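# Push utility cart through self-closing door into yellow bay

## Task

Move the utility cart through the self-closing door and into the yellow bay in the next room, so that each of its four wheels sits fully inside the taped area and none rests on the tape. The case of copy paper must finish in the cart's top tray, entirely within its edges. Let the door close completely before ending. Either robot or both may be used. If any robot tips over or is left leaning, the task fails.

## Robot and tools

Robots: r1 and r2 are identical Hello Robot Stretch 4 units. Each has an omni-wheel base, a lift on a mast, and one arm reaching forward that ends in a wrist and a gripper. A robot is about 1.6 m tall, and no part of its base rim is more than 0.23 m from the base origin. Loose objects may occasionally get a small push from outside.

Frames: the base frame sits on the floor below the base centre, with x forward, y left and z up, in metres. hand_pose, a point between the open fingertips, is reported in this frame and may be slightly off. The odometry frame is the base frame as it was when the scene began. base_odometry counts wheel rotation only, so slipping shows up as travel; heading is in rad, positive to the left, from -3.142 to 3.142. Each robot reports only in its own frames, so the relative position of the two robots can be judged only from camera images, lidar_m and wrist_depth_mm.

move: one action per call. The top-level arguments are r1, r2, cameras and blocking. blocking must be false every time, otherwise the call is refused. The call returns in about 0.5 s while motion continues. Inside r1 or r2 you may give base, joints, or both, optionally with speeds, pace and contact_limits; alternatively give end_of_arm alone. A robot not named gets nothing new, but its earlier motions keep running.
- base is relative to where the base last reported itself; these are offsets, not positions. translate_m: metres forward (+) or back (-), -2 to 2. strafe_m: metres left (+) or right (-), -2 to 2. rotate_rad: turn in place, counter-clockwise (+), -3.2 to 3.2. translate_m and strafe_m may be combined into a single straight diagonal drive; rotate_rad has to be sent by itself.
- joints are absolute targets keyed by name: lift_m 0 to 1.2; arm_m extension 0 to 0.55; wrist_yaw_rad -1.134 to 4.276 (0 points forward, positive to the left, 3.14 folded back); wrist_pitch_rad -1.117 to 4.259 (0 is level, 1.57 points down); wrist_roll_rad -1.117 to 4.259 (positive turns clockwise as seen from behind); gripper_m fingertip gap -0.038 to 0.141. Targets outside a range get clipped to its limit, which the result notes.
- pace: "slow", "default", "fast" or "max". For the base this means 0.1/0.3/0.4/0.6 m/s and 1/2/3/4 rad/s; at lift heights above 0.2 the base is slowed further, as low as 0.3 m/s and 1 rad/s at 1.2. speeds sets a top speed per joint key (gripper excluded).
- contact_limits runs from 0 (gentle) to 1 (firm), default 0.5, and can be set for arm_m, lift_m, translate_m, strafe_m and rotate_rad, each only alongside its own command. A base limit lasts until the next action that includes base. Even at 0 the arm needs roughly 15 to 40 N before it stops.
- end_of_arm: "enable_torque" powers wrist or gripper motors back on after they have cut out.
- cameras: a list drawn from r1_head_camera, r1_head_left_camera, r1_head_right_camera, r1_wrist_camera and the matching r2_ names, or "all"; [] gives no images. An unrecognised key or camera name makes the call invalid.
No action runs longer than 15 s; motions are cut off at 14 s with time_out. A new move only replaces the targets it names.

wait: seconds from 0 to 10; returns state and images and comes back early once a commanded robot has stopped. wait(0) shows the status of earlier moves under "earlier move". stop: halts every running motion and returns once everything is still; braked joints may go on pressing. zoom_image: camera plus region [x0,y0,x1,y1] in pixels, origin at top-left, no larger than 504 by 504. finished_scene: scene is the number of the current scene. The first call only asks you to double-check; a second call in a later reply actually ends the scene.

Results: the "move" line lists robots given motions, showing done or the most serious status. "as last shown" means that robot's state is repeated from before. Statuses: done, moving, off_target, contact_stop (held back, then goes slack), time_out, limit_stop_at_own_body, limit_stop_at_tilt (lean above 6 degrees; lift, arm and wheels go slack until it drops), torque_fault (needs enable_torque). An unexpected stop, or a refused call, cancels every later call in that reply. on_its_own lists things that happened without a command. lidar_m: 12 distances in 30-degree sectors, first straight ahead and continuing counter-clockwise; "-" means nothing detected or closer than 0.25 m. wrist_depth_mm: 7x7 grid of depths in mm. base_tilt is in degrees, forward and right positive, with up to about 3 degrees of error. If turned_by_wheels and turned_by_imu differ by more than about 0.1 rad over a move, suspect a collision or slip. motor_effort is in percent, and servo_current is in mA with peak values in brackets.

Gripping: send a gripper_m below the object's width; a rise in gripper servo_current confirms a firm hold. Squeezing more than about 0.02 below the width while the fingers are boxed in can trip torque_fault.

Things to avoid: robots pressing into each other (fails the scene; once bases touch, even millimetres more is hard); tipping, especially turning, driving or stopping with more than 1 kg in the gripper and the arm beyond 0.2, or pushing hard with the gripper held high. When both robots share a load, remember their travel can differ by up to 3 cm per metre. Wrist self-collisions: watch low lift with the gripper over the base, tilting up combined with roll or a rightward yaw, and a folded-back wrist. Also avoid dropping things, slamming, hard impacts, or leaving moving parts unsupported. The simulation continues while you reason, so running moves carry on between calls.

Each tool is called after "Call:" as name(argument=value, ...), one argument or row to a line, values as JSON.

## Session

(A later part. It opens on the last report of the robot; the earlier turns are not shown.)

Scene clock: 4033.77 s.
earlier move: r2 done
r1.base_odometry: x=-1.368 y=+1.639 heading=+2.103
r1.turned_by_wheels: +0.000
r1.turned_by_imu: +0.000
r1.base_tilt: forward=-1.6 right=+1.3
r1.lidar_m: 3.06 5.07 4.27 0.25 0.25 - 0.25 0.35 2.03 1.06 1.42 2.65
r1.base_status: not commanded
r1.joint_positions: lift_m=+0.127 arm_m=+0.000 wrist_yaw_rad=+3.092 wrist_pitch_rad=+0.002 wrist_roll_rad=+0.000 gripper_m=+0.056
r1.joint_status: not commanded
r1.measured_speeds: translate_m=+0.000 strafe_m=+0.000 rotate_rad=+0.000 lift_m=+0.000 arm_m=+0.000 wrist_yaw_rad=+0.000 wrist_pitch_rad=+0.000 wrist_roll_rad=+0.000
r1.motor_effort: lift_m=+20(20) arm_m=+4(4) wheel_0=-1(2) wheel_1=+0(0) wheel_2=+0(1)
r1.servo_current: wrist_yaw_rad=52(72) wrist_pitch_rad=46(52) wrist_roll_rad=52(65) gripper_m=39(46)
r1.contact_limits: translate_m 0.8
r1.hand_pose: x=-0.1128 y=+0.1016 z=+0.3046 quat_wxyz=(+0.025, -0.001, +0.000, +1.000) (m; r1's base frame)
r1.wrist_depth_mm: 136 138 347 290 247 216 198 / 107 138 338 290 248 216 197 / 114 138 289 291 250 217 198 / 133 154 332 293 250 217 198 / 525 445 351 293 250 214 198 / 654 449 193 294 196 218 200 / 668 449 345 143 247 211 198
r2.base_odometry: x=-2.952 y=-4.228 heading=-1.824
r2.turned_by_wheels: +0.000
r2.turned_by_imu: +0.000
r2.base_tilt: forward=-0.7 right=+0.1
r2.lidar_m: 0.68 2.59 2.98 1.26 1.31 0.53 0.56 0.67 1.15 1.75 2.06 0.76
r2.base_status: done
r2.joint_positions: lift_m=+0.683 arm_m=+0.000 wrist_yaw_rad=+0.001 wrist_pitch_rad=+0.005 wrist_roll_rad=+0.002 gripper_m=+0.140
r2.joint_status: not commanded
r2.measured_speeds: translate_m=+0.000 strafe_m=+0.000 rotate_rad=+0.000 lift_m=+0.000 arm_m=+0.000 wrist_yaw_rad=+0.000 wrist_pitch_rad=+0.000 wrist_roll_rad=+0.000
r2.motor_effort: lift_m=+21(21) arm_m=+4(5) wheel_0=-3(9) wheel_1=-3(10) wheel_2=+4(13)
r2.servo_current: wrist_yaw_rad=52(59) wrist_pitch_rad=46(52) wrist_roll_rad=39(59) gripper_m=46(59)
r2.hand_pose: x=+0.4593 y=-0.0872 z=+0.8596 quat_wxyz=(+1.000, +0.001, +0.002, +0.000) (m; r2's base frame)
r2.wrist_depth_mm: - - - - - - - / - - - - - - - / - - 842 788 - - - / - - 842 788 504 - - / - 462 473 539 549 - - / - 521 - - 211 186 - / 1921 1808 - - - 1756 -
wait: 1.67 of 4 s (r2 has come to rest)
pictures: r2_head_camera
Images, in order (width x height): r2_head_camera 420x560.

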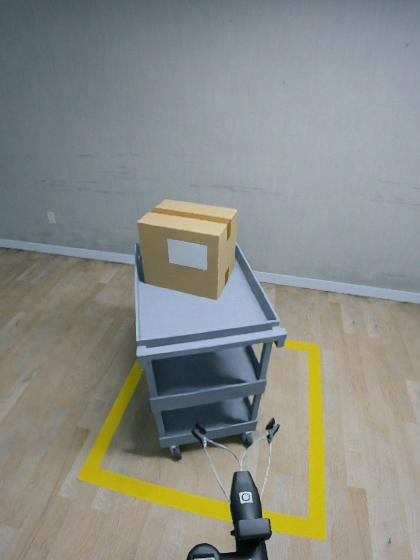

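Call:
move(
  blocking=false,
  cameras=[],
  r2={"base": {"strafe_m": 0.42}, "pace": "default"},
)

Call:
wait(
  seconds=4,
  cameras=["r2_head_camera", "r2_head_left_camera", "r2_head_right_camera"],
)

Call:
zoom_image(
  camera="r2_head_camera",
  region=[120, 200, 420, 500],
)

Scene clock: 4060.70 s.
move: r2 moving
r1.base_odometry: x=-1.368 y=+1.639 heading=+2.103
r1.turned_by_wheels: +0.000
r1.turned_by_imu: +0.000
r1.base_tilt: forward=-1.6 right=+1.3
r1.lidar_m: 3.08 5.07 4.25 0.25 0.25 - 0.25 0.36 2.03 1.06 1.37 2.65
r1.base_status: not commanded
r1.joint_positions: lift_m=+0.127 arm_m=+0.000 wrist_yaw_rad=+3.092 wrist_pitch_rad=+0.002 wrist_roll_rad=+0.000 gripper_m=+0.056
r1.joint_status: not commanded
r1.measured_speeds: translate_m=+0.000 strafe_m=+0.000 rotate_rad=+0.000 lift_m=+0.000 arm_m=+0.000 wrist_yaw_rad=+0.000 wrist_pitch_rad=+0.000 wrist_roll_rad=+0.000
r1.motor_effort: lift_m=+20(20) arm_m=+4(4) wheel_0=-1(1) wheel_1=+0(0) wheel_2=+0(1)
r1.servo_current: wrist_yaw_rad=52(65) wrist_pitch_rad=39(46) wrist_roll_rad=59(59) gripper_m=52(52)
r1.contact_limits: translate_m 0.8
r1.hand_pose: x=-0.1128 y=+0.1016 z=+0.3046 quat_wxyz=(+0.025, -0.001, +0.000, +1.000) (m; r1's base frame)
r1.wrist_depth_mm: 136 138 347 289 248 215 198 / 107 138 340 291 248 216 197 / 114 139 286 290 250 217 198 / 133 153 332 291 251 218 199 / 530 445 351 294 251 215 199 / 654 449 193 294 196 219 200 / 661 449 347 143 246 211 200
r2.base_odometry: x=-2.917 y=-4.237 heading=-1.824
r2.turned_by_wheels: +0.000
r2.turned_by_imu: +0.001
r2.base_tilt: forward=-0.7 right=+0.1
r2.lidar_m: 0.68 2.59 2.96 1.22 1.26 0.54 0.53 0.64 1.13 1.80 2.08 0.75
r2.base_status: strafe_m moving
r2.joint_positions: lift_m=+0.683 arm_m=+0.000 wrist_yaw_rad=+0.001 wrist_pitch_rad=+0.005 wrist_roll_rad=+0.002 gripper_m=+0.140
r2.joint_status: not commanded
r2.measured_speeds: translate_m=+0.001 strafe_m=+0.141 rotate_rad=-0.004 lift_m=+0.000 arm_m=+0.000 wrist_yaw_rad=+0.000 wrist_pitch_rad=+0.000 wrist_roll_rad=+0.000
r2.motor_effort: lift_m=+21(21) arm_m=+4(5) wheel_0=-8(14) wheel_1=+10(12) wheel_2=+0(3)
r2.servo_current: wrist_yaw_rad=52(52) wrist_pitch_rad=39(46) wrist_roll_rad=52(59) gripper_m=59(59)
r2.hand_pose: x=+0.4593 y=-0.0872 z=+0.8596 quat_wxyz=(+1.000, +0.001, +0.002, +0.000) (m; r2's base frame)
r2.wrist_depth_mm: - - - - - - - / - - - - - - - / - - 854 798 - - - / - - 866 778 661 - - / - - 466 530 544 504 - / - - 217 - 196 186 - / 1921 1708 - - - 1756 1708
pictures: none
No camera images: "cameras" was empty.

Scene clock: 4062.93 s.
earlier move: r2 done
r1.base_odometry: x=-1.368 y=+1.639 heading=+2.103
r1.turned_by_wheels: +0.000
r1.turned_by_imu: +0.000
r1.base_tilt: forward=-1.6 right=+1.3
r1.lidar_m: 3.08 5.09 4.26 0.25 0.25 - 0.25 0.35 1.07 1.07 1.39 2.64
r1.base_status: not commanded
r1.joint_positions: lift_m=+0.127 arm_m=+0.000 wrist_yaw_rad=+3.092 wrist_pitch_rad=+0.002 wrist_roll_rad=+0.000 gripper_m=+0.056
r1.joint_status: not commanded
r1.measured_speeds: translate_m=+0.000 strafe_m=+0.000 rotate_rad=+0.000 lift_m=+0.000 arm_m=+0.000 wrist_yaw_rad=+0.000 wrist_pitch_rad=+0.000 wrist_roll_rad=+0.000
r1.motor_effort: lift_m=+20(20) arm_m=+4(4) wheel_0=-1(2) wheel_1=+0(0) wheel_2=+0(1)
r1.servo_current: wrist_yaw_rad=46(72) wrist_pitch_rad=33(59) wrist_roll_rad=39(65) gripper_m=46(52)
r1.contact_limits: translate_m 0.8
r1.hand_pose: x=-0.1128 y=+0.1016 z=+0.3046 quat_wxyz=(+0.025, -0.001, +0.000, +1.000) (m; r1's base frame)
r1.wrist_depth_mm: 136 138 349 290 249 216 196 / 107 138 340 291 248 216 197 / 114 138 287 293 250 218 198 / 133 154 330 291 250 217 199 / 530 442 353 293 251 214 199 / 654 452 193 296 197 218 200 / 661 449 345 143 247 211 199
r2.base_odometry: x=-2.545 y=-4.333 heading=-1.824
r2.turned_by_wheels: +0.000
r2.turned_by_imu: +0.001
r2.base_tilt: forward=-0.7 right=+0.1
r2.lidar_m: 0.84 2.75 2.59 0.85 0.85 1.10 0.58 0.54 0.92 2.14 2.50 0.72
r2.base_status: done
r2.joint_positions: lift_m=+0.683 arm_m=+0.000 wrist_yaw_rad=+0.001 wrist_pitch_rad=+0.005 wrist_roll_rad=+0.002 gripper_m=+0.140
r2.joint_status: not commanded
r2.measured_speeds: translate_m=+0.000 strafe_m=+0.000 rotate_rad=+0.000 lift_m=+0.000 arm_m=+0.000 wrist_yaw_rad=+0.000 wrist_pitch_rad=+0.000 wrist_roll_rad=+0.000
r2.motor_effort: lift_m=+21(21) arm_m=+4(5) wheel_0=-1(14) wheel_1=+1(12) wheel_2=+0(3)
r2.servo_current: wrist_yaw_rad=46(65) wrist_pitch_rad=52(52) wrist_roll_rad=46(59) gripper_m=59(59)
r2.hand_pose: x=+0.4593 y=-0.0872 z=+0.8596 quat_wxyz=(+1.000, +0.001, +0.002, +0.000) (m; r2's base frame)
r2.wrist_depth_mm: - - - - - - - / - - - - - - - / - - - - 831 768 - / - - - - 831 778 - / - - - - 676 445 512 / - - - - 508 188 - / 1921 1863 1921 - - - -
wait: 2.23 of 4 s (r2 has come to rest)
pictures: r2_head_camera, r2_head_left_camera, r2_head_right_camera
Images, in order (width x height): r2_head_camera 420x560, r2_head_left_camera 420x672, r2_head_right_camera 420x672.

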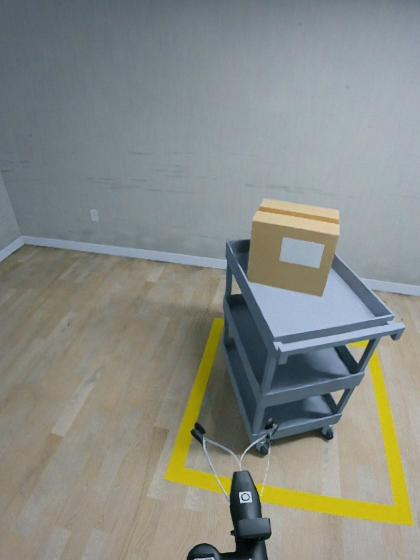

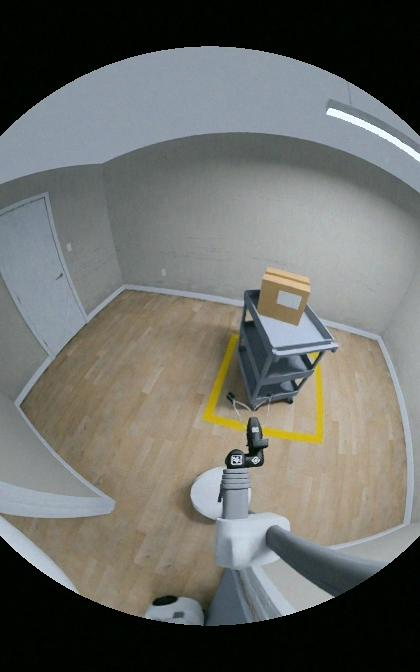

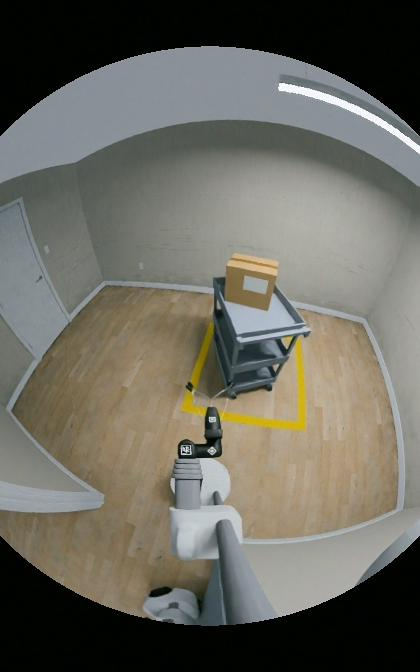

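Scaled by 1.680 from the camera's 420x560 image, which has a finer 1200x1600 frame.

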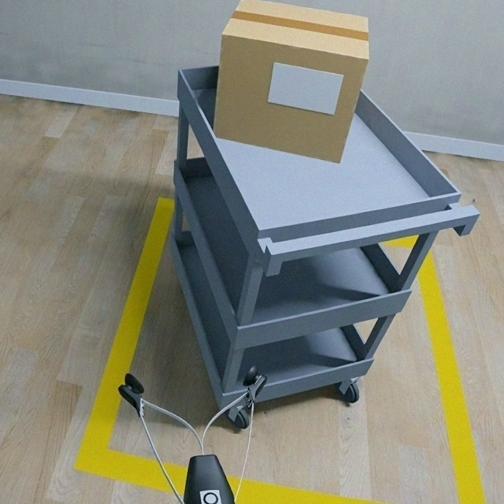

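Call:
zoom_image(
  camera="r2_head_camera",
  region=[180, 300, 300, 460],
)

Call:
zoom_image(
  camera="r2_head_left_camera",
  region=[190, 310, 350, 460],
)

Scaled by 3.150 from the camera's 420x560 image, which has a finer 1200x1600 frame.

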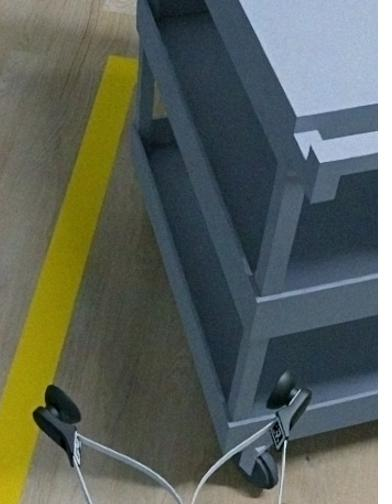

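Scaled by 3.150 from the camera's 420x672 image, which has a finer 600x960 frame.

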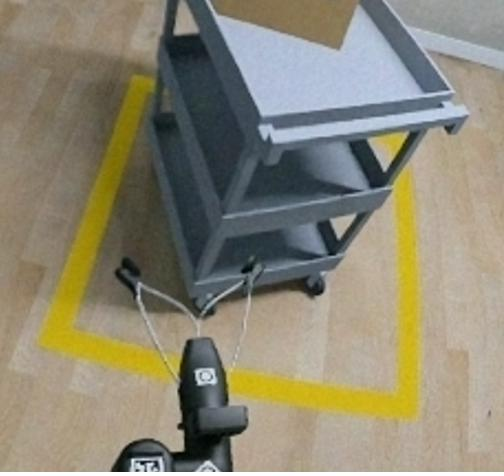

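Call:
zoom_image(
  camera="r2_head_camera",
  region=[210, 180, 400, 350],
)

Scaled by 2.653 from the camera's 420x560 image, which has a finer 1200x1600 frame.

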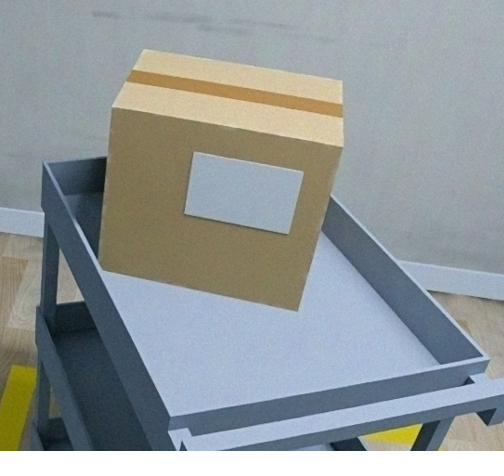

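Call:
wait(
  seconds=0,
  cameras=["r1_head_left_camera", "r1_head_right_camera", "r1_head_camera", "r2_head_left_camera"],
)

Scene clock: 4127.53 s.
r1.base_odometry: x=-1.368 y=+1.639 heading=+2.103
r1.turned_by_wheels: +0.000
r1.turned_by_imu: +0.000
r1.base_tilt: forward=-1.6 right=+1.3
r1.lidar_m: 3.08 5.06 4.30 0.25 0.25 - 0.25 0.37 1.04 1.06 1.39 2.64
r1.base_status: not commanded
r1.joint_positions: lift_m=+0.127 arm_m=+0.000 wrist_yaw_rad=+3.092 wrist_pitch_rad=+0.002 wrist_roll_rad=+0.000 gripper_m=+0.056
r1.joint_status: not commanded
r1.measured_speeds: translate_m=+0.000 strafe_m=+0.000 rotate_rad=+0.000 lift_m=+0.000 arm_m=+0.000 wrist_yaw_rad=+0.000 wrist_pitch_rad=+0.000 wrist_roll_rad=+0.000
r1.motor_effort: lift_m=+20(20) arm_m=+3(4) wheel_0=-1(2) wheel_1=+0(0) wheel_2=+0(1)
r1.servo_current: wrist_yaw_rad=46(72) wrist_pitch_rad=39(59) wrist_roll_rad=39(65) gripper_m=39(52)
r1.contact_limits: translate_m 0.8
r1.hand_pose: x=-0.1128 y=+0.1016 z=+0.3046 quat_wxyz=(+0.025, -0.001, +0.000, +1.000) (m; r1's base frame)
r1.wrist_depth_mm: 136 138 347 290 247 216 197 / 107 138 338 290 250 216 198 / 114 139 287 291 249 217 198 / 134 153 332 291 251 217 198 / 521 445 355 293 251 214 199 / 647 445 193 294 196 218 200 / 661 449 345 143 246 211 200
r2.base_odometry: x=-2.545 y=-4.333 heading=-1.824
r2.turned_by_wheels: +0.000
r2.turned_by_imu: +0.000
r2.base_tilt: forward=-0.7 right=+0.0
r2.lidar_m: 0.85 2.76 2.58 0.87 0.85 1.11 0.59 0.53 0.93 2.15 2.52 0.71
r2.base_status: done
r2.joint_positions: lift_m=+0.683 arm_m=+0.000 wrist_yaw_rad=+0.001 wrist_pitch_rad=+0.005 wrist_roll_rad=+0.002 gripper_m=+0.140
r2.joint_status: not commanded
r2.measured_speeds: translate_m=+0.000 strafe_m=+0.000 rotate_rad=+0.000 lift_m=+0.000 arm_m=+0.000 wrist_yaw_rad=+0.000 wrist_pitch_rad=+0.000 wrist_roll_rad=+0.000
r2.motor_effort: lift_m=+21(21) arm_m=+4(5) wheel_0=-1(14) wheel_1=+2(12) wheel_2=+0(3)
r2.servo_current: wrist_yaw_rad=52(65) wrist_pitch_rad=46(52) wrist_roll_rad=46(59) gripper_m=52(59)
r2.hand_pose: x=+0.4593 y=-0.0872 z=+0.8596 quat_wxyz=(+1.000, +0.001, +0.002, +0.000) (m; r2's base frame)
r2.wrist_depth_mm: - - - - - - - / - - - - - - - / - - - - 842 768 - / - - - - 842 768 - / - - - - 683 449 517 / - - - - 504 188 - / 1921 1808 1983 - - - -
pictures: r1_head_camera, r1_head_left_camera, r1_head_right_camera, r2_head_left_camera
Images, in order (width x height): r1_head_camera 420x560, r1_head_left_camera 420x672, r1_head_right_camera 420x672, r2_head_left_camera 420x672.

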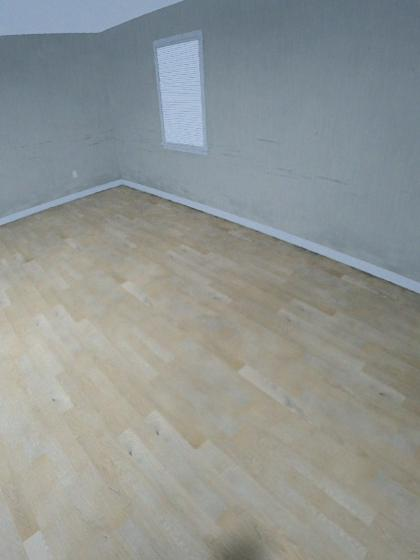

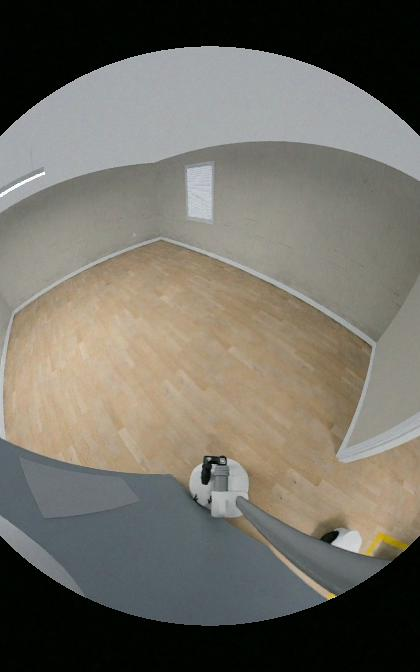

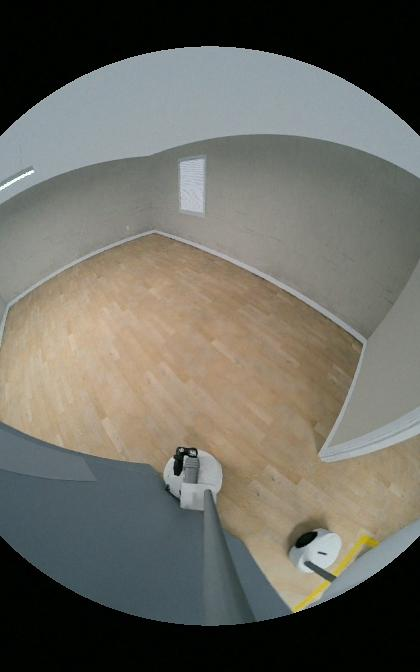

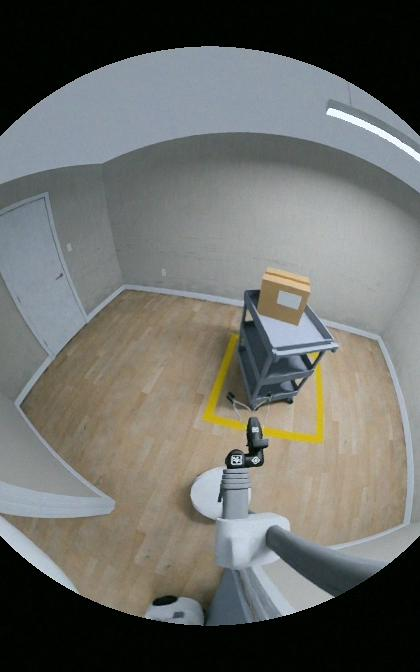

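Call:
move(
  blocking=false,
  cameras=[],
  r1={"base": {"translate_m": 0.07, "strafe_m": -0.075}, "pace": "slow"},
)

Call:
wait(
  seconds=4,
  cameras=["r1_head_left_camera"],
)

Scene clock: 4139.67 s.
move: r1 moving
r1.base_odometry: x=-1.365 y=+1.651 heading=+2.102
r1.turned_by_wheels: +0.000
r1.turned_by_imu: -0.001
r1.base_tilt: forward=-1.6 right=+1.3
r1.lidar_m: 3.08 5.11 4.27 0.25 0.25 - 0.25 0.35 1.08 1.06 1.43 2.65
r1.base_status: translate_m moving; strafe_m moving
r1.joint_positions: lift_m=+0.127 arm_m=+0.000 wrist_yaw_rad=+3.092 wrist_pitch_rad=+0.002 wrist_roll_rad=+0.000 gripper_m=+0.056
r1.joint_status: not commanded
r1.measured_speeds: translate_m=+0.033 strafe_m=-0.036 rotate_rad=+0.001 lift_m=+0.000 arm_m=+0.000 wrist_yaw_rad=+0.000 wrist_pitch_rad=+0.000 wrist_roll_rad=+0.000
r1.motor_effort: lift_m=+20(20) arm_m=+4(4) wheel_0=+3(4) wheel_1=-8(8) wheel_2=-2(4)
r1.servo_current: wrist_yaw_rad=26(78) wrist_pitch_rad=39(52) wrist_roll_rad=39(59) gripper_m=33(46)
r1.hand_pose: x=-0.1128 y=+0.1016 z=+0.3046 quat_wxyz=(+0.025, -0.001, +0.000, +1.000) (m; r1's base frame)
r1.wrist_depth_mm: 136 138 349 290 247 215 196 / 107 138 340 291 249 216 195 / 114 139 286 293 249 217 197 / 133 154 336 293 251 216 198 / 539 455 355 294 250 214 198 / 683 459 195 294 196 218 198 / 707 442 351 143 247 210 198
r2.base_odometry: x=-2.545 y=-4.333 heading=-1.824
r2.turned_by_wheels: +0.000
r2.turned_by_imu: +0.000
r2.base_tilt: forward=-0.7 right=+0.1
r2.lidar_m: 0.85 2.76 2.59 0.89 0.84 1.08 0.58 0.53 0.94 2.15 2.54 0.72
r2.base_status: not commanded
r2.joint_positions: lift_m=+0.683 arm_m=+0.000 wrist_yaw_rad=+0.001 wrist_pitch_rad=+0.005 wrist_roll_rad=+0.002 gripper_m=+0.140
r2.joint_status: not commanded
r2.measured_speeds: translate_m=+0.000 strafe_m=+0.000 rotate_rad=+0.000 lift_m=+0.000 arm_m=+0.000 wrist_yaw_rad=+0.000 wrist_pitch_rad=+0.000 wrist_roll_rad=+0.000
r2.motor_effort: lift_m=+21(21) arm_m=+4(5) wheel_0=-1(1) wheel_1=+2(2) wheel_2=+0(0)
r2.servo_current: wrist_yaw_rad=52(52) wrist_pitch_rad=52(52) wrist_roll_rad=52(52) gripper_m=46(59)
r2.hand_pose: x=+0.4593 y=-0.0872 z=+0.8596 quat_wxyz=(+1.000, +0.001, +0.002, +0.000) (m; r2's base frame)
r2.wrist_depth_mm: - - - - - - - / - - - - - - - / - - - - 842 778 - / - - - - 842 759 - / - - - - 676 445 517 / - - - - 508 188 - / 1863 1863 1863 - - - -
pictures: none
No camera images: "cameras" was empty.

Scene clock: 4141.47 s.
earlier move: r1 done
r1.base_odometry: x=-1.339 y=+1.737 heading=+2.102
r1.turned_by_wheels: +0.000
r1.turned_by_imu: +0.000
r1.base_tilt: forward=-1.6 right=+1.2
r1.lidar_m: 2.93 5.05 4.47 0.25 - 0.25 0.25 0.48 1.07 0.99 1.40 2.56
r1.base_status: done
r1.joint_positions: lift_m=+0.127 arm_m=+0.000 wrist_yaw_rad=+3.092 wrist_pitch_rad=+0.002 wrist_roll_rad=+0.000 gripper_m=+0.056
r1.joint_status: not commanded
r1.measured_speeds: translate_m=+0.000 strafe_m=+0.000 rotate_rad=+0.000 lift_m=+0.000 arm_m=+0.000 wrist_yaw_rad=+0.000 wrist_pitch_rad=+0.000 wrist_roll_rad=+0.000
r1.motor_effort: lift_m=+20(20) arm_m=+4(4) wheel_0=-2(7) wheel_1=-5(8) wheel_2=+2(4)
r1.servo_current: wrist_yaw_rad=52(78) wrist_pitch_rad=46(52) wrist_roll_rad=46(72) gripper_m=39(46)
r1.hand_pose: x=-0.1128 y=+0.1016 z=+0.3046 quat_wxyz=(+0.025, -0.001, +0.000, +1.000) (m; r1's base frame)
r1.wrist_depth_mm: 135 138 389 303 247 209 186 / 107 138 362 303 249 213 187 / 114 139 287 306 250 211 189 / 133 154 364 303 250 211 189 / 1661 521 397 306 250 211 189 / 1205 525 191 306 197 211 190 / 788 148 384 144 245 198 189
r2.base_odometry: x=-2.545 y=-4.333 heading=-1.824
r2.turned_by_wheels: +0.000
r2.turned_by_imu: +0.000
r2.base_tilt: forward=-0.7 right=+0.1
r2.lidar_m: 0.87 2.75 2.59 0.89 0.84 1.06 0.57 0.52 0.94 2.16 2.49 0.72
r2.base_status: not commanded
r2.joint_positions: lift_m=+0.683 arm_m=+0.000 wrist_yaw_rad=+0.001 wrist_pitch_rad=+0.005 wrist_roll_rad=+0.002 gripper_m=+0.140
r2.joint_status: not commanded
r2.measured_speeds: translate_m=+0.000 strafe_m=+0.000 rotate_rad=+0.000 lift_m=+0.000 arm_m=+0.000 wrist_yaw_rad=+0.000 wrist_pitch_rad=+0.000 wrist_roll_rad=+0.000
r2.motor_effort: lift_m=+21(21) arm_m=+4(5) wheel_0=-1(2) wheel_1=+1(2) wheel_2=+0(0)
r2.servo_current: wrist_yaw_rad=39(59) wrist_pitch_rad=46(52) wrist_roll_rad=39(59) gripper_m=52(59)
r2.hand_pose: x=+0.4593 y=-0.0872 z=+0.8596 quat_wxyz=(+1.000, +0.001, +0.002, +0.000) (m; r2's base frame)
r2.wrist_depth_mm: - - - - - - - / - - - - - - - / - - - - 842 778 - / - - - - 831 768 - / - - - - 683 445 521 / - - - - 504 188 - / 1921 1808 1921 - - - -
wait: 1.80 of 4 s (r1 has come to rest)
pictures: r1_head_left_camera
Images, in order (width x height): r1_head_left_camera 420x672.

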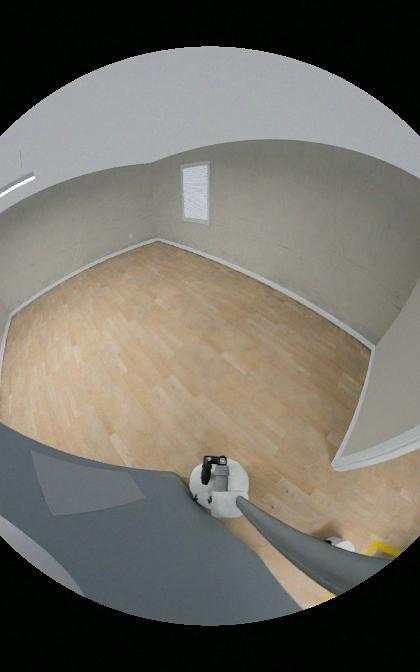

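Call:
move(
  blocking=false,
  cameras=[],
  r1={"base": {"translate_m": 0.106, "strafe_m": -0.161}, "pace": "slow"},
)

Call:
wait(
  seconds=5,
  cameras=["r1_head_left_camera"],
)

Call:
move(
  blocking=false,
  cameras=[],
  r1={"base": {"translate_m": 0.046, "strafe_m": -0.149}, "pace": "slow"},
)

Call:
wait(
  seconds=5,
  cameras=["r1_head_left_camera", "r1_head_right_camera"],
)

Scene clock: 4150.67 s.
move: r1 moving
r1.base_odometry: x=-1.333 y=+1.748 heading=+2.102
r1.turned_by_wheels: +0.000
r1.turned_by_imu: -0.001
r1.base_tilt: forward=-1.6 right=+1.2
r1.lidar_m: 2.93 4.99 4.49 0.25 - 0.25 0.25 0.49 1.06 0.99 1.35 2.55
r1.base_status: translate_m moving; strafe_m moving
r1.joint_positions: lift_m=+0.127 arm_m=+0.000 wrist_yaw_rad=+3.092 wrist_pitch_rad=+0.002 wrist_roll_rad=+0.000 gripper_m=+0.056
r1.joint_status: not commanded
r1.measured_speeds: translate_m=+0.027 strafe_m=-0.041 rotate_rad=-0.001 lift_m=+0.000 arm_m=+0.000 wrist_yaw_rad=+0.000 wrist_pitch_rad=+0.000 wrist_roll_rad=+0.000
r1.motor_effort: lift_m=+20(20) arm_m=+4(4) wheel_0=+3(5) wheel_1=-5(7) wheel_2=-3(3)
r1.servo_current: wrist_yaw_rad=46(65) wrist_pitch_rad=39(46) wrist_roll_rad=59(59) gripper_m=39(46)
r1.hand_pose: x=-0.1128 y=+0.1016 z=+0.3046 quat_wxyz=(+0.025, -0.001, +0.000, +1.000) (m; r1's base frame)
r1.wrist_depth_mm: 136 138 397 303 247 211 186 / 108 138 362 304 248 208 186 / 114 138 287 306 248 209 186 / 133 154 364 306 250 210 187 / 1708 508 402 310 249 211 188 / 1182 544 193 309 197 210 188 / 842 159 387 155 244 196 188
r2.base_odometry: x=-2.545 y=-4.333 heading=-1.824
r2.turned_by_wheels: +0.000
r2.turned_by_imu: +0.000
r2.base_tilt: forward=-0.7 right=+0.1
r2.lidar_m: 0.85 2.76 2.60 0.89 0.86 1.05 0.58 0.55 0.92 2.14 2.53 0.71
r2.base_status: not commanded
r2.joint_positions: lift_m=+0.683 arm_m=+0.000 wrist_yaw_rad=+0.001 wrist_pitch_rad=+0.005 wrist_roll_rad=+0.002 gripper_m=+0.140
r2.joint_status: not commanded
r2.measured_speeds: translate_m=+0.000 strafe_m=+0.000 rotate_rad=+0.000 lift_m=+0.000 arm_m=+0.000 wrist_yaw_rad=+0.000 wrist_pitch_rad=+0.000 wrist_roll_rad=+0.000
r2.motor_effort: lift_m=+21(21) arm_m=+5(5) wheel_0=-1(1) wheel_1=+2(2) wheel_2=+0(1)
r2.servo_current: wrist_yaw_rad=46(52) wrist_pitch_rad=52(52) wrist_roll_rad=46(59) gripper_m=52(52)
r2.hand_pose: x=+0.4593 y=-0.0872 z=+0.8596 quat_wxyz=(+1.000, +0.001, +0.002, +0.000) (m; r2's base frame)
r2.wrist_depth_mm: - - - - - - - / - - - - - - - / - - - - 831 768 - / - - - - 842 778 - / - - - - 676 445 521 / - - - - 512 189 - / 1863 1808 1921 - - - -
pictures: none
No camera images: "cameras" was empty.

Scene clock: 4153.37 s.
earlier move: r1 done
r1.base_odometry: x=-1.254 y=+1.910 heading=+2.103
r1.turned_by_wheels: +0.001
r1.turned_by_imu: +0.000
r1.base_tilt: forward=-1.6 right=+1.2
r1.lidar_m: 2.73 4.65 0.25 0.25 - 0.25 0.29 1.04 1.13 0.83 1.26 2.37
r1.base_status: done
r1.joint_positions: lift_m=+0.127 arm_m=+0.000 wrist_yaw_rad=+3.092 wrist_pitch_rad=+0.002 wrist_roll_rad=+0.000 gripper_m=+0.056
r1.joint_status: not commanded
r1.measured_speeds: translate_m=+0.000 strafe_m=+0.000 rotate_rad=+0.000 lift_m=+0.000 arm_m=+0.000 wrist_yaw_rad=+0.000 wrist_pitch_rad=+0.000 wrist_roll_rad=+0.000
r1.motor_effort: lift_m=+20(20) arm_m=+4(4) wheel_0=-2(7) wheel_1=+4(7) wheel_2=+1(4)
r1.servo_current: wrist_yaw_rad=52(72) wrist_pitch_rad=39(52) wrist_roll_rad=59(65) gripper_m=39(52)
r1.hand_pose: x=-0.1128 y=+0.1016 z=+0.3046 quat_wxyz=(+0.025, -0.001, +0.000, +1.000) (m; r1's base frame)
r1.wrist_depth_mm: 136 138 504 343 248 200 167 / 107 138 466 343 249 195 167 / 114 138 287 343 251 196 168 / 134 150 442 349 251 196 169 / 991 - 477 347 252 196 169 / 1025 1182 189 349 197 197 169 / 842 750 484 155 242 185 -
r2.base_odometry: x=-2.545 y=-4.333 heading=-1.824
r2.turned_by_wheels: +0.000
r2.turned_by_imu: +0.000
r2.base_tilt: forward=-0.7 right=+0.0
r2.lidar_m: 0.86 2.76 2.59 0.90 0.85 1.04 0.58 0.52 0.96 2.17 2.53 0.72
r2.base_status: not commanded
r2.joint_positions: lift_m=+0.683 arm_m=+0.000 wrist_yaw_rad=+0.001 wrist_pitch_rad=+0.005 wrist_roll_rad=+0.002 gripper_m=+0.140
r2.joint_status: not commanded
r2.measured_speeds: translate_m=+0.000 strafe_m=+0.000 rotate_rad=+0.000 lift_m=+0.000 arm_m=+0.000 wrist_yaw_rad=+0.000 wrist_pitch_rad=+0.000 wrist_roll_rad=+0.000
r2.motor_effort: lift_m=+21(21) arm_m=+4(5) wheel_0=-1(1) wheel_1=+1(2) wheel_2=+0(1)
r2.servo_current: wrist_yaw_rad=46(59) wrist_pitch_rad=46(52) wrist_roll_rad=39(59) gripper_m=52(65)
r2.hand_pose: x=+0.4593 y=-0.0872 z=+0.8596 quat_wxyz=(+1.000, +0.001, +0.002, +0.000) (m; r2's base frame)
r2.wrist_depth_mm: - - - - - - - / - - - - - - - / - - - - 842 778 - / - - - - 842 768 - / - - - - 683 445 517 / - - - - 504 188 - / 1921 1863 1983 - - - -
wait: 2.70 of 5 s (r1 has come to rest)
pictures: r1_head_left_camera
Images, in order (width x height): r1_head_left_camera 420x672.

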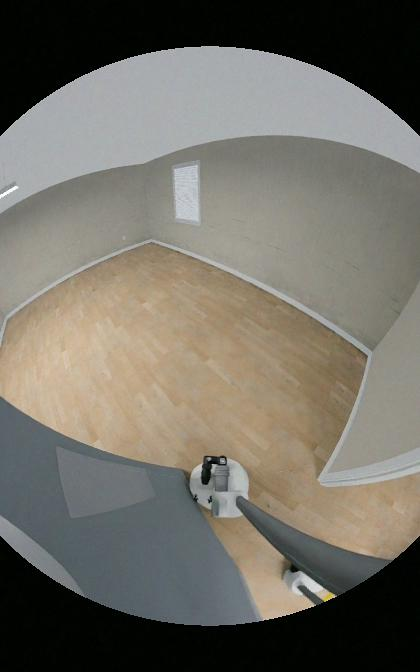

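Scene clock: 4153.87 s.
move: r1 moving
r1.base_odometry: x=-1.245 y=+1.920 heading=+2.102
r1.turned_by_wheels: +0.000
r1.turned_by_imu: +0.000
r1.base_tilt: forward=-1.6 right=+1.3
r1.lidar_m: 2.73 4.62 0.27 0.25 - 0.25 0.32 1.05 1.21 0.82 1.28 2.37
r1.base_status: translate_m moving; strafe_m moving
r1.joint_positions: lift_m=+0.127 arm_m=+0.000 wrist_yaw_rad=+3.092 wrist_pitch_rad=+0.002 wrist_roll_rad=+0.000 gripper_m=+0.056
r1.joint_status: not commanded
r1.measured_speeds: translate_m=+0.014 strafe_m=-0.048 rotate_rad=-0.001 lift_m=+0.000 arm_m=+0.000 wrist_yaw_rad=+0.000 wrist_pitch_rad=+0.000 wrist_roll_rad=+0.000
r1.motor_effort: lift_m=+20(20) arm_m=+4(4) wheel_0=+2(2) wheel_1=-3(7) wheel_2=+0(1)
r1.servo_current: wrist_yaw_rad=52(85) wrist_pitch_rad=52(52) wrist_roll_rad=52(59) gripper_m=46(46)
r1.hand_pose: x=-0.1128 y=+0.1016 z=+0.3046 quat_wxyz=(+0.025, -0.001, +0.000, +1.000) (m; r1's base frame)
r1.wrist_depth_mm: 136 138 521 345 249 200 167 / 107 138 484 347 251 195 168 / 114 138 277 349 251 195 167 / 133 150 452 351 252 197 168 / 1025 - 488 353 252 197 168 / 1025 1205 189 353 196 196 168 / 842 750 496 155 243 184 -
r2.base_odometry: x=-2.545 y=-4.333 heading=-1.824
r2.turned_by_wheels: +0.000
r2.turned_by_imu: +0.000
r2.base_tilt: forward=-0.7 right=+0.1
r2.lidar_m: 0.88 2.75 2.60 0.86 0.84 1.05 0.57 0.54 0.93 2.15 2.54 0.69
r2.base_status: not commanded
r2.joint_positions: lift_m=+0.683 arm_m=+0.000 wrist_yaw_rad=+0.001 wrist_pitch_rad=+0.005 wrist_roll_rad=+0.002 gripper_m=+0.140
r2.joint_status: not commanded
r2.measured_speeds: translate_m=+0.000 strafe_m=+0.000 rotate_rad=+0.000 lift_m=+0.000 arm_m=+0.000 wrist_yaw_rad=+0.000 wrist_pitch_rad=+0.000 wrist_roll_rad=+0.000
r2.motor_effort: lift_m=+21(21) arm_m=+4(5) wheel_0=-1(1) wheel_1=+2(2) wheel_2=+0(0)
r2.servo_current: wrist_yaw_rad=46(52) wrist_pitch_rad=33(52) wrist_roll_rad=52(59) gripper_m=46(59)
r2.hand_pose: x=+0.4593 y=-0.0872 z=+0.8596 quat_wxyz=(+1.000, +0.001, +0.002, +0.000) (m; r2's base frame)
r2.wrist_depth_mm: - - - - - - - / - - - - - - - / - - - - 842 778 - / - - - - 831 768 - / - - - - 683 442 512 / - - - - 508 188 - / 1863 1808 1921 - - - -
pictures: none
No camera images: "cameras" was empty.

Scene clock: 4156.20 s.
earlier move: r1 done
r1.base_odometry: x=-1.149 y=+2.025 heading=+2.103
r1.turned_by_wheels: +0.001
r1.turned_by_imu: -0.001
r1.base_tilt: forward=-1.6 right=+1.3
r1.lidar_m: 2.56 4.40 0.25 0.25 - 0.25 0.42 0.99 0.84 0.68 1.13 2.22
r1.base_status: done
r1.joint_positions: lift_m=+0.127 arm_m=+0.000 wrist_yaw_rad=+3.092 wrist_pitch_rad=+0.002 wrist_roll_rad=+0.000 gripper_m=+0.056
r1.joint_status: not commanded
r1.measured_speeds: translate_m=+0.000 strafe_m=+0.000 rotate_rad=+0.000 lift_m=+0.000 arm_m=+0.000 wrist_yaw_rad=+0.000 wrist_pitch_rad=+0.000 wrist_roll_rad=+0.000
r1.motor_effort: lift_m=+20(20) arm_m=+4(4) wheel_0=-1(4) wheel_1=+5(8) wheel_2=-2(3)
r1.servo_current: wrist_yaw_rad=65(85) wrist_pitch_rad=39(52) wrist_roll_rad=65(65) gripper_m=46(52)
r1.hand_pose: x=-0.1128 y=+0.1016 z=+0.3046 quat_wxyz=(+0.025, -0.001, +0.000, +1.000) (m; r1's base frame)
r1.wrist_depth_mm: 135 137 - 430 264 190 - / 107 138 - 433 267 191 - / 114 139 231 436 266 192 159 / 133 150 267 436 270 192 159 / 946 1661 1921 402 270 193 160 / 960 1098 193 442 196 193 160 / 831 750 750 156 255 177 -
r2.base_odometry: x=-2.545 y=-4.333 heading=-1.824
r2.turned_by_wheels: +0.000
r2.turned_by_imu: +0.000
r2.base_tilt: forward=-0.7 right=+0.0
r2.lidar_m: 0.84 2.74 2.59 0.89 0.85 0.98 0.58 0.54 0.95 2.16 2.52 0.71
r2.base_status: not commanded
r2.joint_positions: lift_m=+0.683 arm_m=+0.000 wrist_yaw_rad=+0.001 wrist_pitch_rad=+0.005 wrist_roll_rad=+0.002 gripper_m=+0.140
r2.joint_status: not commanded
r2.measured_speeds: translate_m=+0.000 strafe_m=+0.000 rotate_rad=+0.000 lift_m=+0.000 arm_m=+0.000 wrist_yaw_rad=+0.000 wrist_pitch_rad=+0.000 wrist_roll_rad=+0.000
r2.motor_effort: lift_m=+21(21) arm_m=+4(5) wheel_0=-1(1) wheel_1=+2(2) wheel_2=+0(1)
r2.servo_current: wrist_yaw_rad=59(65) wrist_pitch_rad=46(52) wrist_roll_rad=46(59) gripper_m=46(59)
r2.hand_pose: x=+0.4593 y=-0.0872 z=+0.8596 quat_wxyz=(+1.000, +0.001, +0.002, +0.000) (m; r2's base frame)
r2.wrist_depth_mm: - - - - - - - / - - - - - - - / - - - - 831 778 - / - - - - 842 768 - / - - - - 683 442 512 / - - - - 508 187 - / 1983 1808 1983 - - - -
wait: 2.33 of 5 s (r1 has come to rest)
pictures: r1_head_left_camera, r1_head_right_camera
Images, in order (width x height): r1_head_left_camera 420x672, r1_head_right_camera 420x672.

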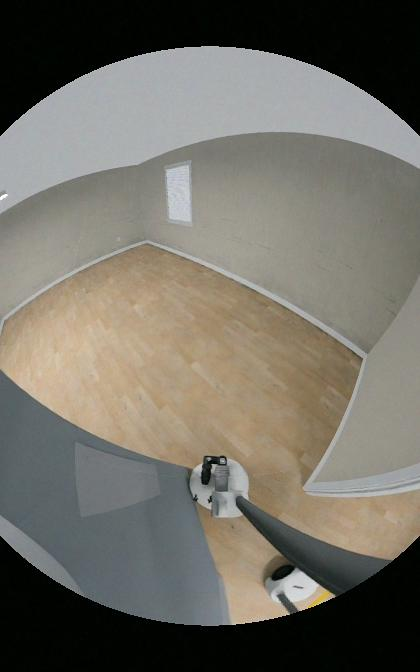

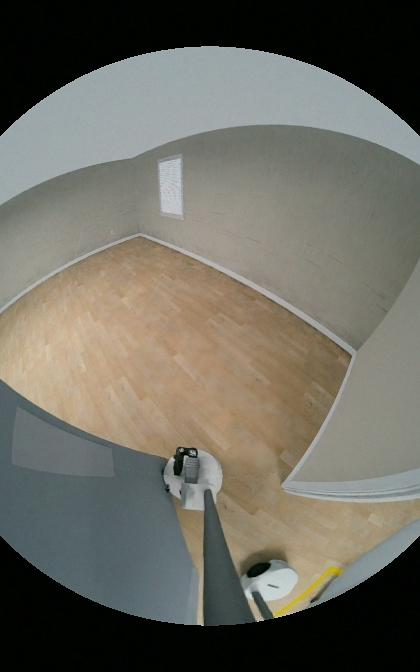

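Call:
move(
  blocking=false,
  cameras=[],
  r1={"base": {"translate_m": 0.025, "strafe_m": -0.15}, "pace": "slow"},
)

Call:
wait(
  seconds=5,
  cameras=["r1_head_left_camera"],
)

Call:
move(
  blocking=false,
  cameras=[],
  r1={"base": {"translate_m": 0.02, "strafe_m": -0.15}, "pace": "slow"},
)

Call:
wait(
  seconds=5,
  cameras=["r1_head_left_camera", "r1_head_right_camera"],
)

Scene clock: 4165.93 s.
move: r1 moving
r1.base_odometry: x=-1.138 y=+2.034 heading=+2.103
r1.turned_by_wheels: +0.000
r1.turned_by_imu: +0.000
r1.base_tilt: forward=-1.6 right=+1.3
r1.lidar_m: 2.58 4.38 0.25 0.25 0.27 0.25 0.41 0.99 0.74 0.68 1.14 2.23
r1.base_status: translate_m moving; strafe_m moving
r1.joint_positions: lift_m=+0.127 arm_m=+0.000 wrist_yaw_rad=+3.092 wrist_pitch_rad=+0.002 wrist_roll_rad=+0.000 gripper_m=+0.056
r1.joint_status: not commanded
r1.measured_speeds: translate_m=+0.008 strafe_m=-0.051 rotate_rad=+0.003 lift_m=+0.000 arm_m=+0.000 wrist_yaw_rad=+0.000 wrist_pitch_rad=+0.000 wrist_roll_rad=+0.000
r1.motor_effort: lift_m=+20(20) arm_m=+4(4) wheel_0=+0(3) wheel_1=-2(5) wheel_2=-1(4)
r1.servo_current: wrist_yaw_rad=46(59) wrist_pitch_rad=46(46) wrist_roll_rad=46(59) gripper_m=39(46)
r1.hand_pose: x=-0.1128 y=+0.1016 z=+0.3046 quat_wxyz=(+0.025, -0.001, +0.000, +1.000) (m; r1's base frame)
r1.wrist_depth_mm: 136 138 - 436 268 198 - / 107 138 820 442 271 190 - / 114 138 235 442 270 193 158 / 133 150 842 445 270 192 159 / 976 1661 1921 452 273 193 159 / 960 1078 193 418 196 193 159 / 831 759 750 155 257 177 -
r2.base_odometry: x=-2.545 y=-4.333 heading=-1.824
r2.turned_by_wheels: +0.000
r2.turned_by_imu: +0.000
r2.base_tilt: forward=-0.7 right=+0.1
r2.lidar_m: 0.86 2.78 2.59 0.89 0.86 0.96 0.58 0.52 0.93 2.14 2.51 0.72
r2.base_status: not commanded
r2.joint_positions: lift_m=+0.683 arm_m=+0.000 wrist_yaw_rad=+0.001 wrist_pitch_rad=+0.005 wrist_roll_rad=+0.002 gripper_m=+0.140
r2.joint_status: not commanded
r2.measured_speeds: translate_m=+0.000 strafe_m=+0.000 rotate_rad=+0.000 lift_m=+0.000 arm_m=+0.000 wrist_yaw_rad=+0.000 wrist_pitch_rad=+0.000 wrist_roll_rad=+0.000
r2.motor_effort: lift_m=+21(21) arm_m=+4(5) wheel_0=-1(1) wheel_1=+2(2) wheel_2=+0(0)
r2.servo_current: wrist_yaw_rad=59(59) wrist_pitch_rad=46(46) wrist_roll_rad=65(65) gripper_m=52(59)
r2.hand_pose: x=+0.4593 y=-0.0872 z=+0.8596 quat_wxyz=(+1.000, +0.001, +0.002, +0.000) (m; r2's base frame)
r2.wrist_depth_mm: - - - - - - - / - - - - - - - / - - - - 831 768 - / - - - - 831 759 - / - - - - 683 445 517 / - - - - 512 188 - / 1863 1863 1863 - - - -
pictures: none
No camera images: "cameras" was empty.

Scene clock: 4168.17 s.
earlier move: r1 done
r1.base_odometry: x=-1.032 y=+2.123 heading=+2.103
r1.turned_by_wheels: +0.000
r1.turned_by_imu: +0.000
r1.base_tilt: forward=-1.6 right=+1.3
r1.lidar_m: 2.44 4.13 0.25 - 0.25 0.25 0.60 0.95 0.57 0.57 0.99 2.12
r1.base_status: done
r1.joint_positions: lift_m=+0.127 arm_m=+0.000 wrist_yaw_rad=+3.092 wrist_pitch_rad=+0.002 wrist_roll_rad=+0.000 gripper_m=+0.056
r1.joint_status: not commanded
r1.measured_speeds: translate_m=+0.000 strafe_m=+0.000 rotate_rad=+0.000 lift_m=+0.000 arm_m=+0.000 wrist_yaw_rad=+0.000 wrist_pitch_rad=+0.000 wrist_roll_rad=+0.000
r1.motor_effort: lift_m=+20(20) arm_m=+4(4) wheel_0=-1(6) wheel_1=+6(8) wheel_2=-3(4)
r1.servo_current: wrist_yaw_rad=46(65) wrist_pitch_rad=39(52) wrist_roll_rad=46(72) gripper_m=39(46)
r1.hand_pose: x=-0.1128 y=+0.1016 z=+0.3046 quat_wxyz=(+0.025, -0.001, +0.000, +1.000) (m; r1's base frame)
r1.wrist_depth_mm: 135 138 - 878 307 195 - / 107 138 - 878 310 196 - / 114 138 242 891 312 197 - / 133 150 - 1060 312 197 - / 960 1078 - 539 315 198 162 / 976 1042 195 539 195 198 162 / 854 759 750 156 293 169 -
r2.base_odometry: x=-2.545 y=-4.333 heading=-1.824
r2.turned_by_wheels: +0.000
r2.turned_by_imu: +0.000
r2.base_tilt: forward=-0.6 right=+0.1
r2.lidar_m: 0.84 2.77 2.57 0.88 0.86 0.87 0.58 0.54 0.93 2.14 2.53 0.72
r2.base_status: not commanded
r2.joint_positions: lift_m=+0.683 arm_m=+0.000 wrist_yaw_rad=+0.001 wrist_pitch_rad=+0.005 wrist_roll_rad=+0.002 gripper_m=+0.140
r2.joint_status: not commanded
r2.measured_speeds: translate_m=+0.000 strafe_m=+0.000 rotate_rad=+0.000 lift_m=+0.000 arm_m=+0.000 wrist_yaw_rad=+0.000 wrist_pitch_rad=+0.000 wrist_roll_rad=+0.000
r2.motor_effort: lift_m=+21(21) arm_m=+5(5) wheel_0=-1(1) wheel_1=+2(2) wheel_2=+0(0)
r2.servo_current: wrist_yaw_rad=46(59) wrist_pitch_rad=46(46) wrist_roll_rad=52(65) gripper_m=52(59)
r2.hand_pose: x=+0.4593 y=-0.0872 z=+0.8596 quat_wxyz=(+1.000, +0.001, +0.002, +0.000) (m; r2's base frame)
r2.wrist_depth_mm: - - - - - - - / - - - - - - - / - - - - 842 778 - / - - - - 820 768 - / - - - - 676 445 517 / - - - - 508 188 - / 1921 1808 1983 - - - -
wait: 2.23 of 5 s (r1 has come to rest)
pictures: r1_head_left_camera
Images, in order (width x height): r1_head_left_camera 420x672.

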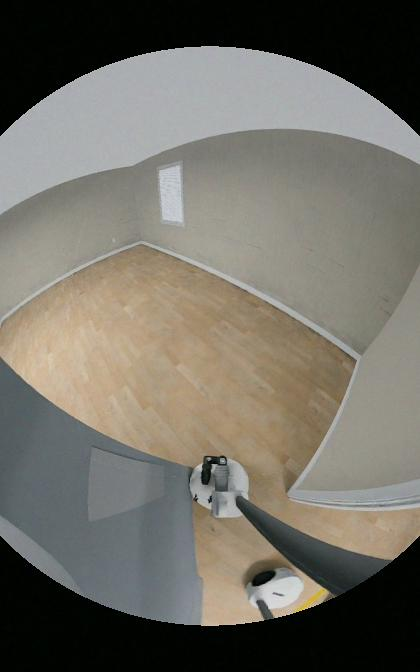

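Scene clock: 4168.67 s.
move: r1 moving
r1.base_odometry: x=-1.021 y=+2.131 heading=+2.103
r1.turned_by_wheels: +0.000
r1.turned_by_imu: +0.000
r1.base_tilt: forward=-1.6 right=+1.3
r1.lidar_m: 2.42 4.11 0.25 - 0.25 0.27 0.61 0.95 0.53 0.53 0.98 2.11
r1.base_status: translate_m moving; strafe_m moving
r1.joint_positions: lift_m=+0.127 arm_m=+0.000 wrist_yaw_rad=+3.092 wrist_pitch_rad=+0.002 wrist_roll_rad=+0.000 gripper_m=+0.056
r1.joint_status: not commanded
r1.measured_speeds: translate_m=+0.006 strafe_m=-0.052 rotate_rad=+0.001 lift_m=+0.000 arm_m=+0.000 wrist_yaw_rad=+0.000 wrist_pitch_rad=+0.000 wrist_roll_rad=+0.000
r1.motor_effort: lift_m=+20(20) arm_m=+4(4) wheel_0=+2(5) wheel_1=+1(7) wheel_2=-3(4)
r1.servo_current: wrist_yaw_rad=52(72) wrist_pitch_rad=33(46) wrist_roll_rad=33(59) gripper_m=46(46)
r1.hand_pose: x=-0.1128 y=+0.1016 z=+0.3046 quat_wxyz=(+0.025, -0.001, +0.000, +1.000) (m; r1's base frame)
r1.wrist_depth_mm: 136 138 - 1060 314 195 - / 107 138 - 1060 315 197 - / 114 139 242 798 317 198 - / 133 150 - 788 319 198 - / 960 1078 - 809 320 200 163 / 991 1008 195 809 195 199 162 / 831 750 750 156 296 170 -
r2.base_odometry: x=-2.545 y=-4.333 heading=-1.824
r2.turned_by_wheels: +0.000
r2.turned_by_imu: +0.000
r2.base_tilt: forward=-0.6 right=+0.1
r2.lidar_m: 0.85 2.77 2.60 0.86 0.86 0.84 0.56 0.51 0.90 2.15 2.51 0.69
r2.base_status: not commanded
r2.joint_positions: lift_m=+0.683 arm_m=+0.000 wrist_yaw_rad=+0.001 wrist_pitch_rad=+0.005 wrist_roll_rad=+0.002 gripper_m=+0.140
r2.joint_status: not commanded
r2.measured_speeds: translate_m=+0.000 strafe_m=+0.000 rotate_rad=+0.000 lift_m=+0.000 arm_m=+0.000 wrist_yaw_rad=+0.000 wrist_pitch_rad=+0.000 wrist_roll_rad=+0.000
r2.motor_effort: lift_m=+21(21) arm_m=+5(5) wheel_0=-1(1) wheel_1=+2(2) wheel_2=+0(0)
r2.servo_current: wrist_yaw_rad=52(59) wrist_pitch_rad=46(52) wrist_roll_rad=52(52) gripper_m=52(52)
r2.hand_pose: x=+0.4593 y=-0.0872 z=+0.8596 quat_wxyz=(+1.000, +0.001, +0.002, +0.000) (m; r2's base frame)
r2.wrist_depth_mm: - - - - - - - / - - - - - - - / - - - - 842 759 - / - - - - 831 759 - / - - - - 691 445 512 / - - - - 508 187 - / 1863 1808 1983 - - - -
pictures: none
No camera images: "cameras" was empty.

Scene clock: 4170.90 s.
earlier move: r1 done
r1.base_odometry: x=-0.912 y=+2.216 heading=+2.103
r1.turned_by_wheels: +0.000
r1.turned_by_imu: -0.001
r1.base_tilt: forward=-1.6 right=+1.3
r1.lidar_m: 2.28 3.90 5.38 - 0.25 0.32 0.94 0.91 0.40 0.45 0.81 2.00
r1.base_status: done
r1.joint_positions: lift_m=+0.127 arm_m=+0.000 wrist_yaw_rad=+3.092 wrist_pitch_rad=+0.002 wrist_roll_rad=+0.000 gripper_m=+0.056
r1.joint_status: not commanded
r1.measured_speeds: translate_m=+0.000 strafe_m=+0.000 rotate_rad=+0.000 lift_m=+0.000 arm_m=+0.000 wrist_yaw_rad=+0.000 wrist_pitch_rad=+0.000 wrist_roll_rad=+0.000
r1.motor_effort: lift_m=+20(20) arm_m=+4(4) wheel_0=-2(6) wheel_1=+5(7) wheel_2=-3(5)
r1.servo_current: wrist_yaw_rad=59(72) wrist_pitch_rad=39(52) wrist_roll_rad=39(59) gripper_m=39(46)
r1.hand_pose: x=-0.1128 y=+0.1016 z=+0.3046 quat_wxyz=(+0.025, -0.001, +0.000, +1.000) (m; r1's base frame)
r1.wrist_depth_mm: 136 137 - - 387 236 - / 107 138 - - 445 222 - / 115 139 242 - 452 222 163 / 133 150 - - 449 224 163 / 1661 1025 1229 - 399 224 163 / 1160 1025 195 1098 193 225 163 / 831 741 759 167 355 182 -
r2.base_odometry: x=-2.545 y=-4.333 heading=-1.824
r2.turned_by_wheels: +0.000
r2.turned_by_imu: +0.000
r2.base_tilt: forward=-0.7 right=+0.0
r2.lidar_m: 0.81 2.75 2.58 0.89 0.86 0.79 0.57 0.49 0.92 2.15 2.55 0.71
r2.base_status: not commanded
r2.joint_positions: lift_m=+0.683 arm_m=+0.000 wrist_yaw_rad=+0.001 wrist_pitch_rad=+0.005 wrist_roll_rad=+0.002 gripper_m=+0.140
r2.joint_status: not commanded
r2.measured_speeds: translate_m=+0.000 strafe_m=+0.000 rotate_rad=+0.000 lift_m=+0.000 arm_m=+0.000 wrist_yaw_rad=+0.000 wrist_pitch_rad=+0.000 wrist_roll_rad=+0.000
r2.motor_effort: lift_m=+21(21) arm_m=+4(5) wheel_0=-1(1) wheel_1=+2(2) wheel_2=+0(1)
r2.servo_current: wrist_yaw_rad=39(59) wrist_pitch_rad=46(52) wrist_roll_rad=52(59) gripper_m=52(59)
r2.hand_pose: x=+0.4593 y=-0.0872 z=+0.8596 quat_wxyz=(+1.000, +0.001, +0.002, +0.000) (m; r2's base frame)
r2.wrist_depth_mm: - - - - - - - / - - - - - - - / - - - - 842 768 - / - - - - 842 768 - / - - - - 683 442 521 / - - - - 508 189 - / 1921 1863 1983 - - - -
wait: 2.23 of 5 s (r1 has come to rest)
pictures: r1_head_left_camera, r1_head_right_camera
Images, in order (width x height): r1_head_left_camera 420x672, r1_head_right_camera 420x672.

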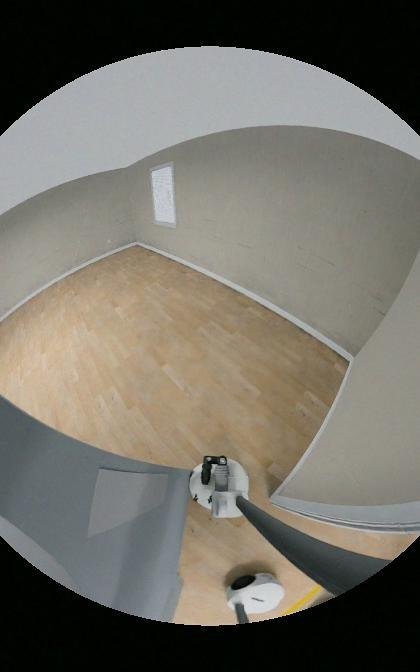

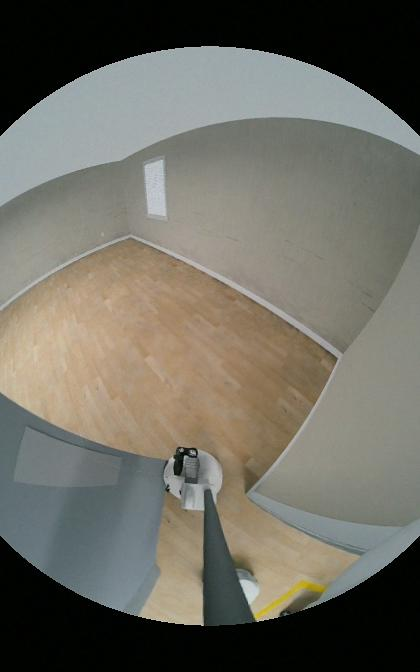

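Call:
move(
  blocking=false,
  cameras=["r1_head_left_camera", "r1_head_right_camera"],
)

Scene clock: 4188.37 s.
r1.base_odometry: x=-0.912 y=+2.216 heading=+2.103
r1.turned_by_wheels: +0.000
r1.turned_by_imu: +0.000
r1.base_tilt: forward=-1.6 right=+1.3
r1.lidar_m: 2.30 3.90 5.38 - 0.25 0.29 0.93 0.93 0.41 0.45 0.78 1.99
r1.base_status: done
r1.joint_positions: lift_m=+0.127 arm_m=+0.000 wrist_yaw_rad=+3.092 wrist_pitch_rad=+0.002 wrist_roll_rad=+0.000 gripper_m=+0.056
r1.joint_status: not commanded
r1.measured_speeds: translate_m=+0.000 strafe_m=+0.000 rotate_rad=+0.000 lift_m=+0.000 arm_m=+0.000 wrist_yaw_rad=+0.000 wrist_pitch_rad=+0.000 wrist_roll_rad=+0.000
r1.motor_effort: lift_m=+20(20) arm_m=+4(4) wheel_0=-2(6) wheel_1=+4(7) wheel_2=-3(5)
r1.servo_current: wrist_yaw_rad=59(72) wrist_pitch_rad=46(52) wrist_roll_rad=46(59) gripper_m=39(46)
r1.hand_pose: x=-0.1128 y=+0.1016 z=+0.3046 quat_wxyz=(+0.025, -0.001, +0.000, +1.000) (m; r1's base frame)
r1.wrist_depth_mm: 136 137 - - 389 236 - / 107 138 - - 442 222 - / 114 139 243 - 449 223 163 / 133 150 - - 455 224 162 / 1708 1025 1229 - 399 224 163 / 1205 1008 195 1098 193 224 163 / 842 759 759 167 353 183 -
r2.base_odometry: x=-2.545 y=-4.333 heading=-1.824
r2.turned_by_wheels: +0.000
r2.turned_by_imu: +0.000
r2.base_tilt: forward=-0.7 right=+0.1
r2.lidar_m: 0.86 2.75 2.59 0.89 0.86 0.77 0.57 0.49 0.92 2.15 2.53 0.73
r2.base_status: not commanded
r2.joint_positions: lift_m=+0.683 arm_m=+0.000 wrist_yaw_rad=+0.001 wrist_pitch_rad=+0.005 wrist_roll_rad=+0.002 gripper_m=+0.140
r2.joint_status: not commanded
r2.measured_speeds: translate_m=+0.000 strafe_m=+0.000 rotate_rad=+0.000 lift_m=+0.000 arm_m=+0.000 wrist_yaw_rad=+0.000 wrist_pitch_rad=+0.000 wrist_roll_rad=+0.000
r2.motor_effort: lift_m=+21(21) arm_m=+4(5) wheel_0=-1(1) wheel_1=+2(2) wheel_2=+0(1)
r2.servo_current: wrist_yaw_rad=46(59) wrist_pitch_rad=39(52) wrist_roll_rad=52(59) gripper_m=52(59)
r2.hand_pose: x=+0.4593 y=-0.0872 z=+0.8596 quat_wxyz=(+1.000, +0.001, +0.002, +0.000) (m; r2's base frame)
r2.wrist_depth_mm: - - - - - - - / - - - - - - - / - - - - 842 768 - / - - - - 831 759 - / - - - - 676 449 517 / - - - - 508 188 - / 1921 1808 1921 - - - -
pictures: r1_head_left_camera, r1_head_right_camera
Images, in order (width x height): r1_head_left_camera 420x672, r1_head_right_camera 420x672.

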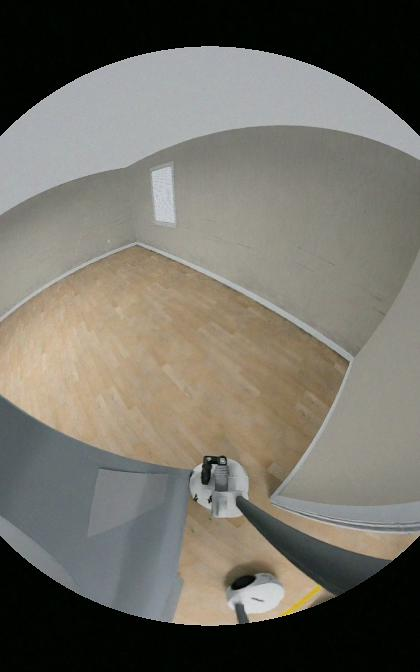

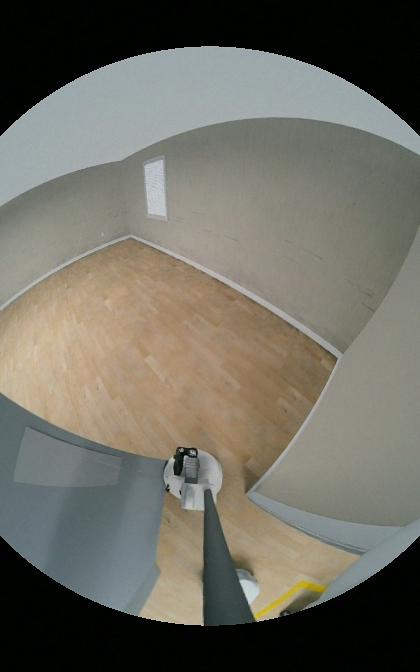

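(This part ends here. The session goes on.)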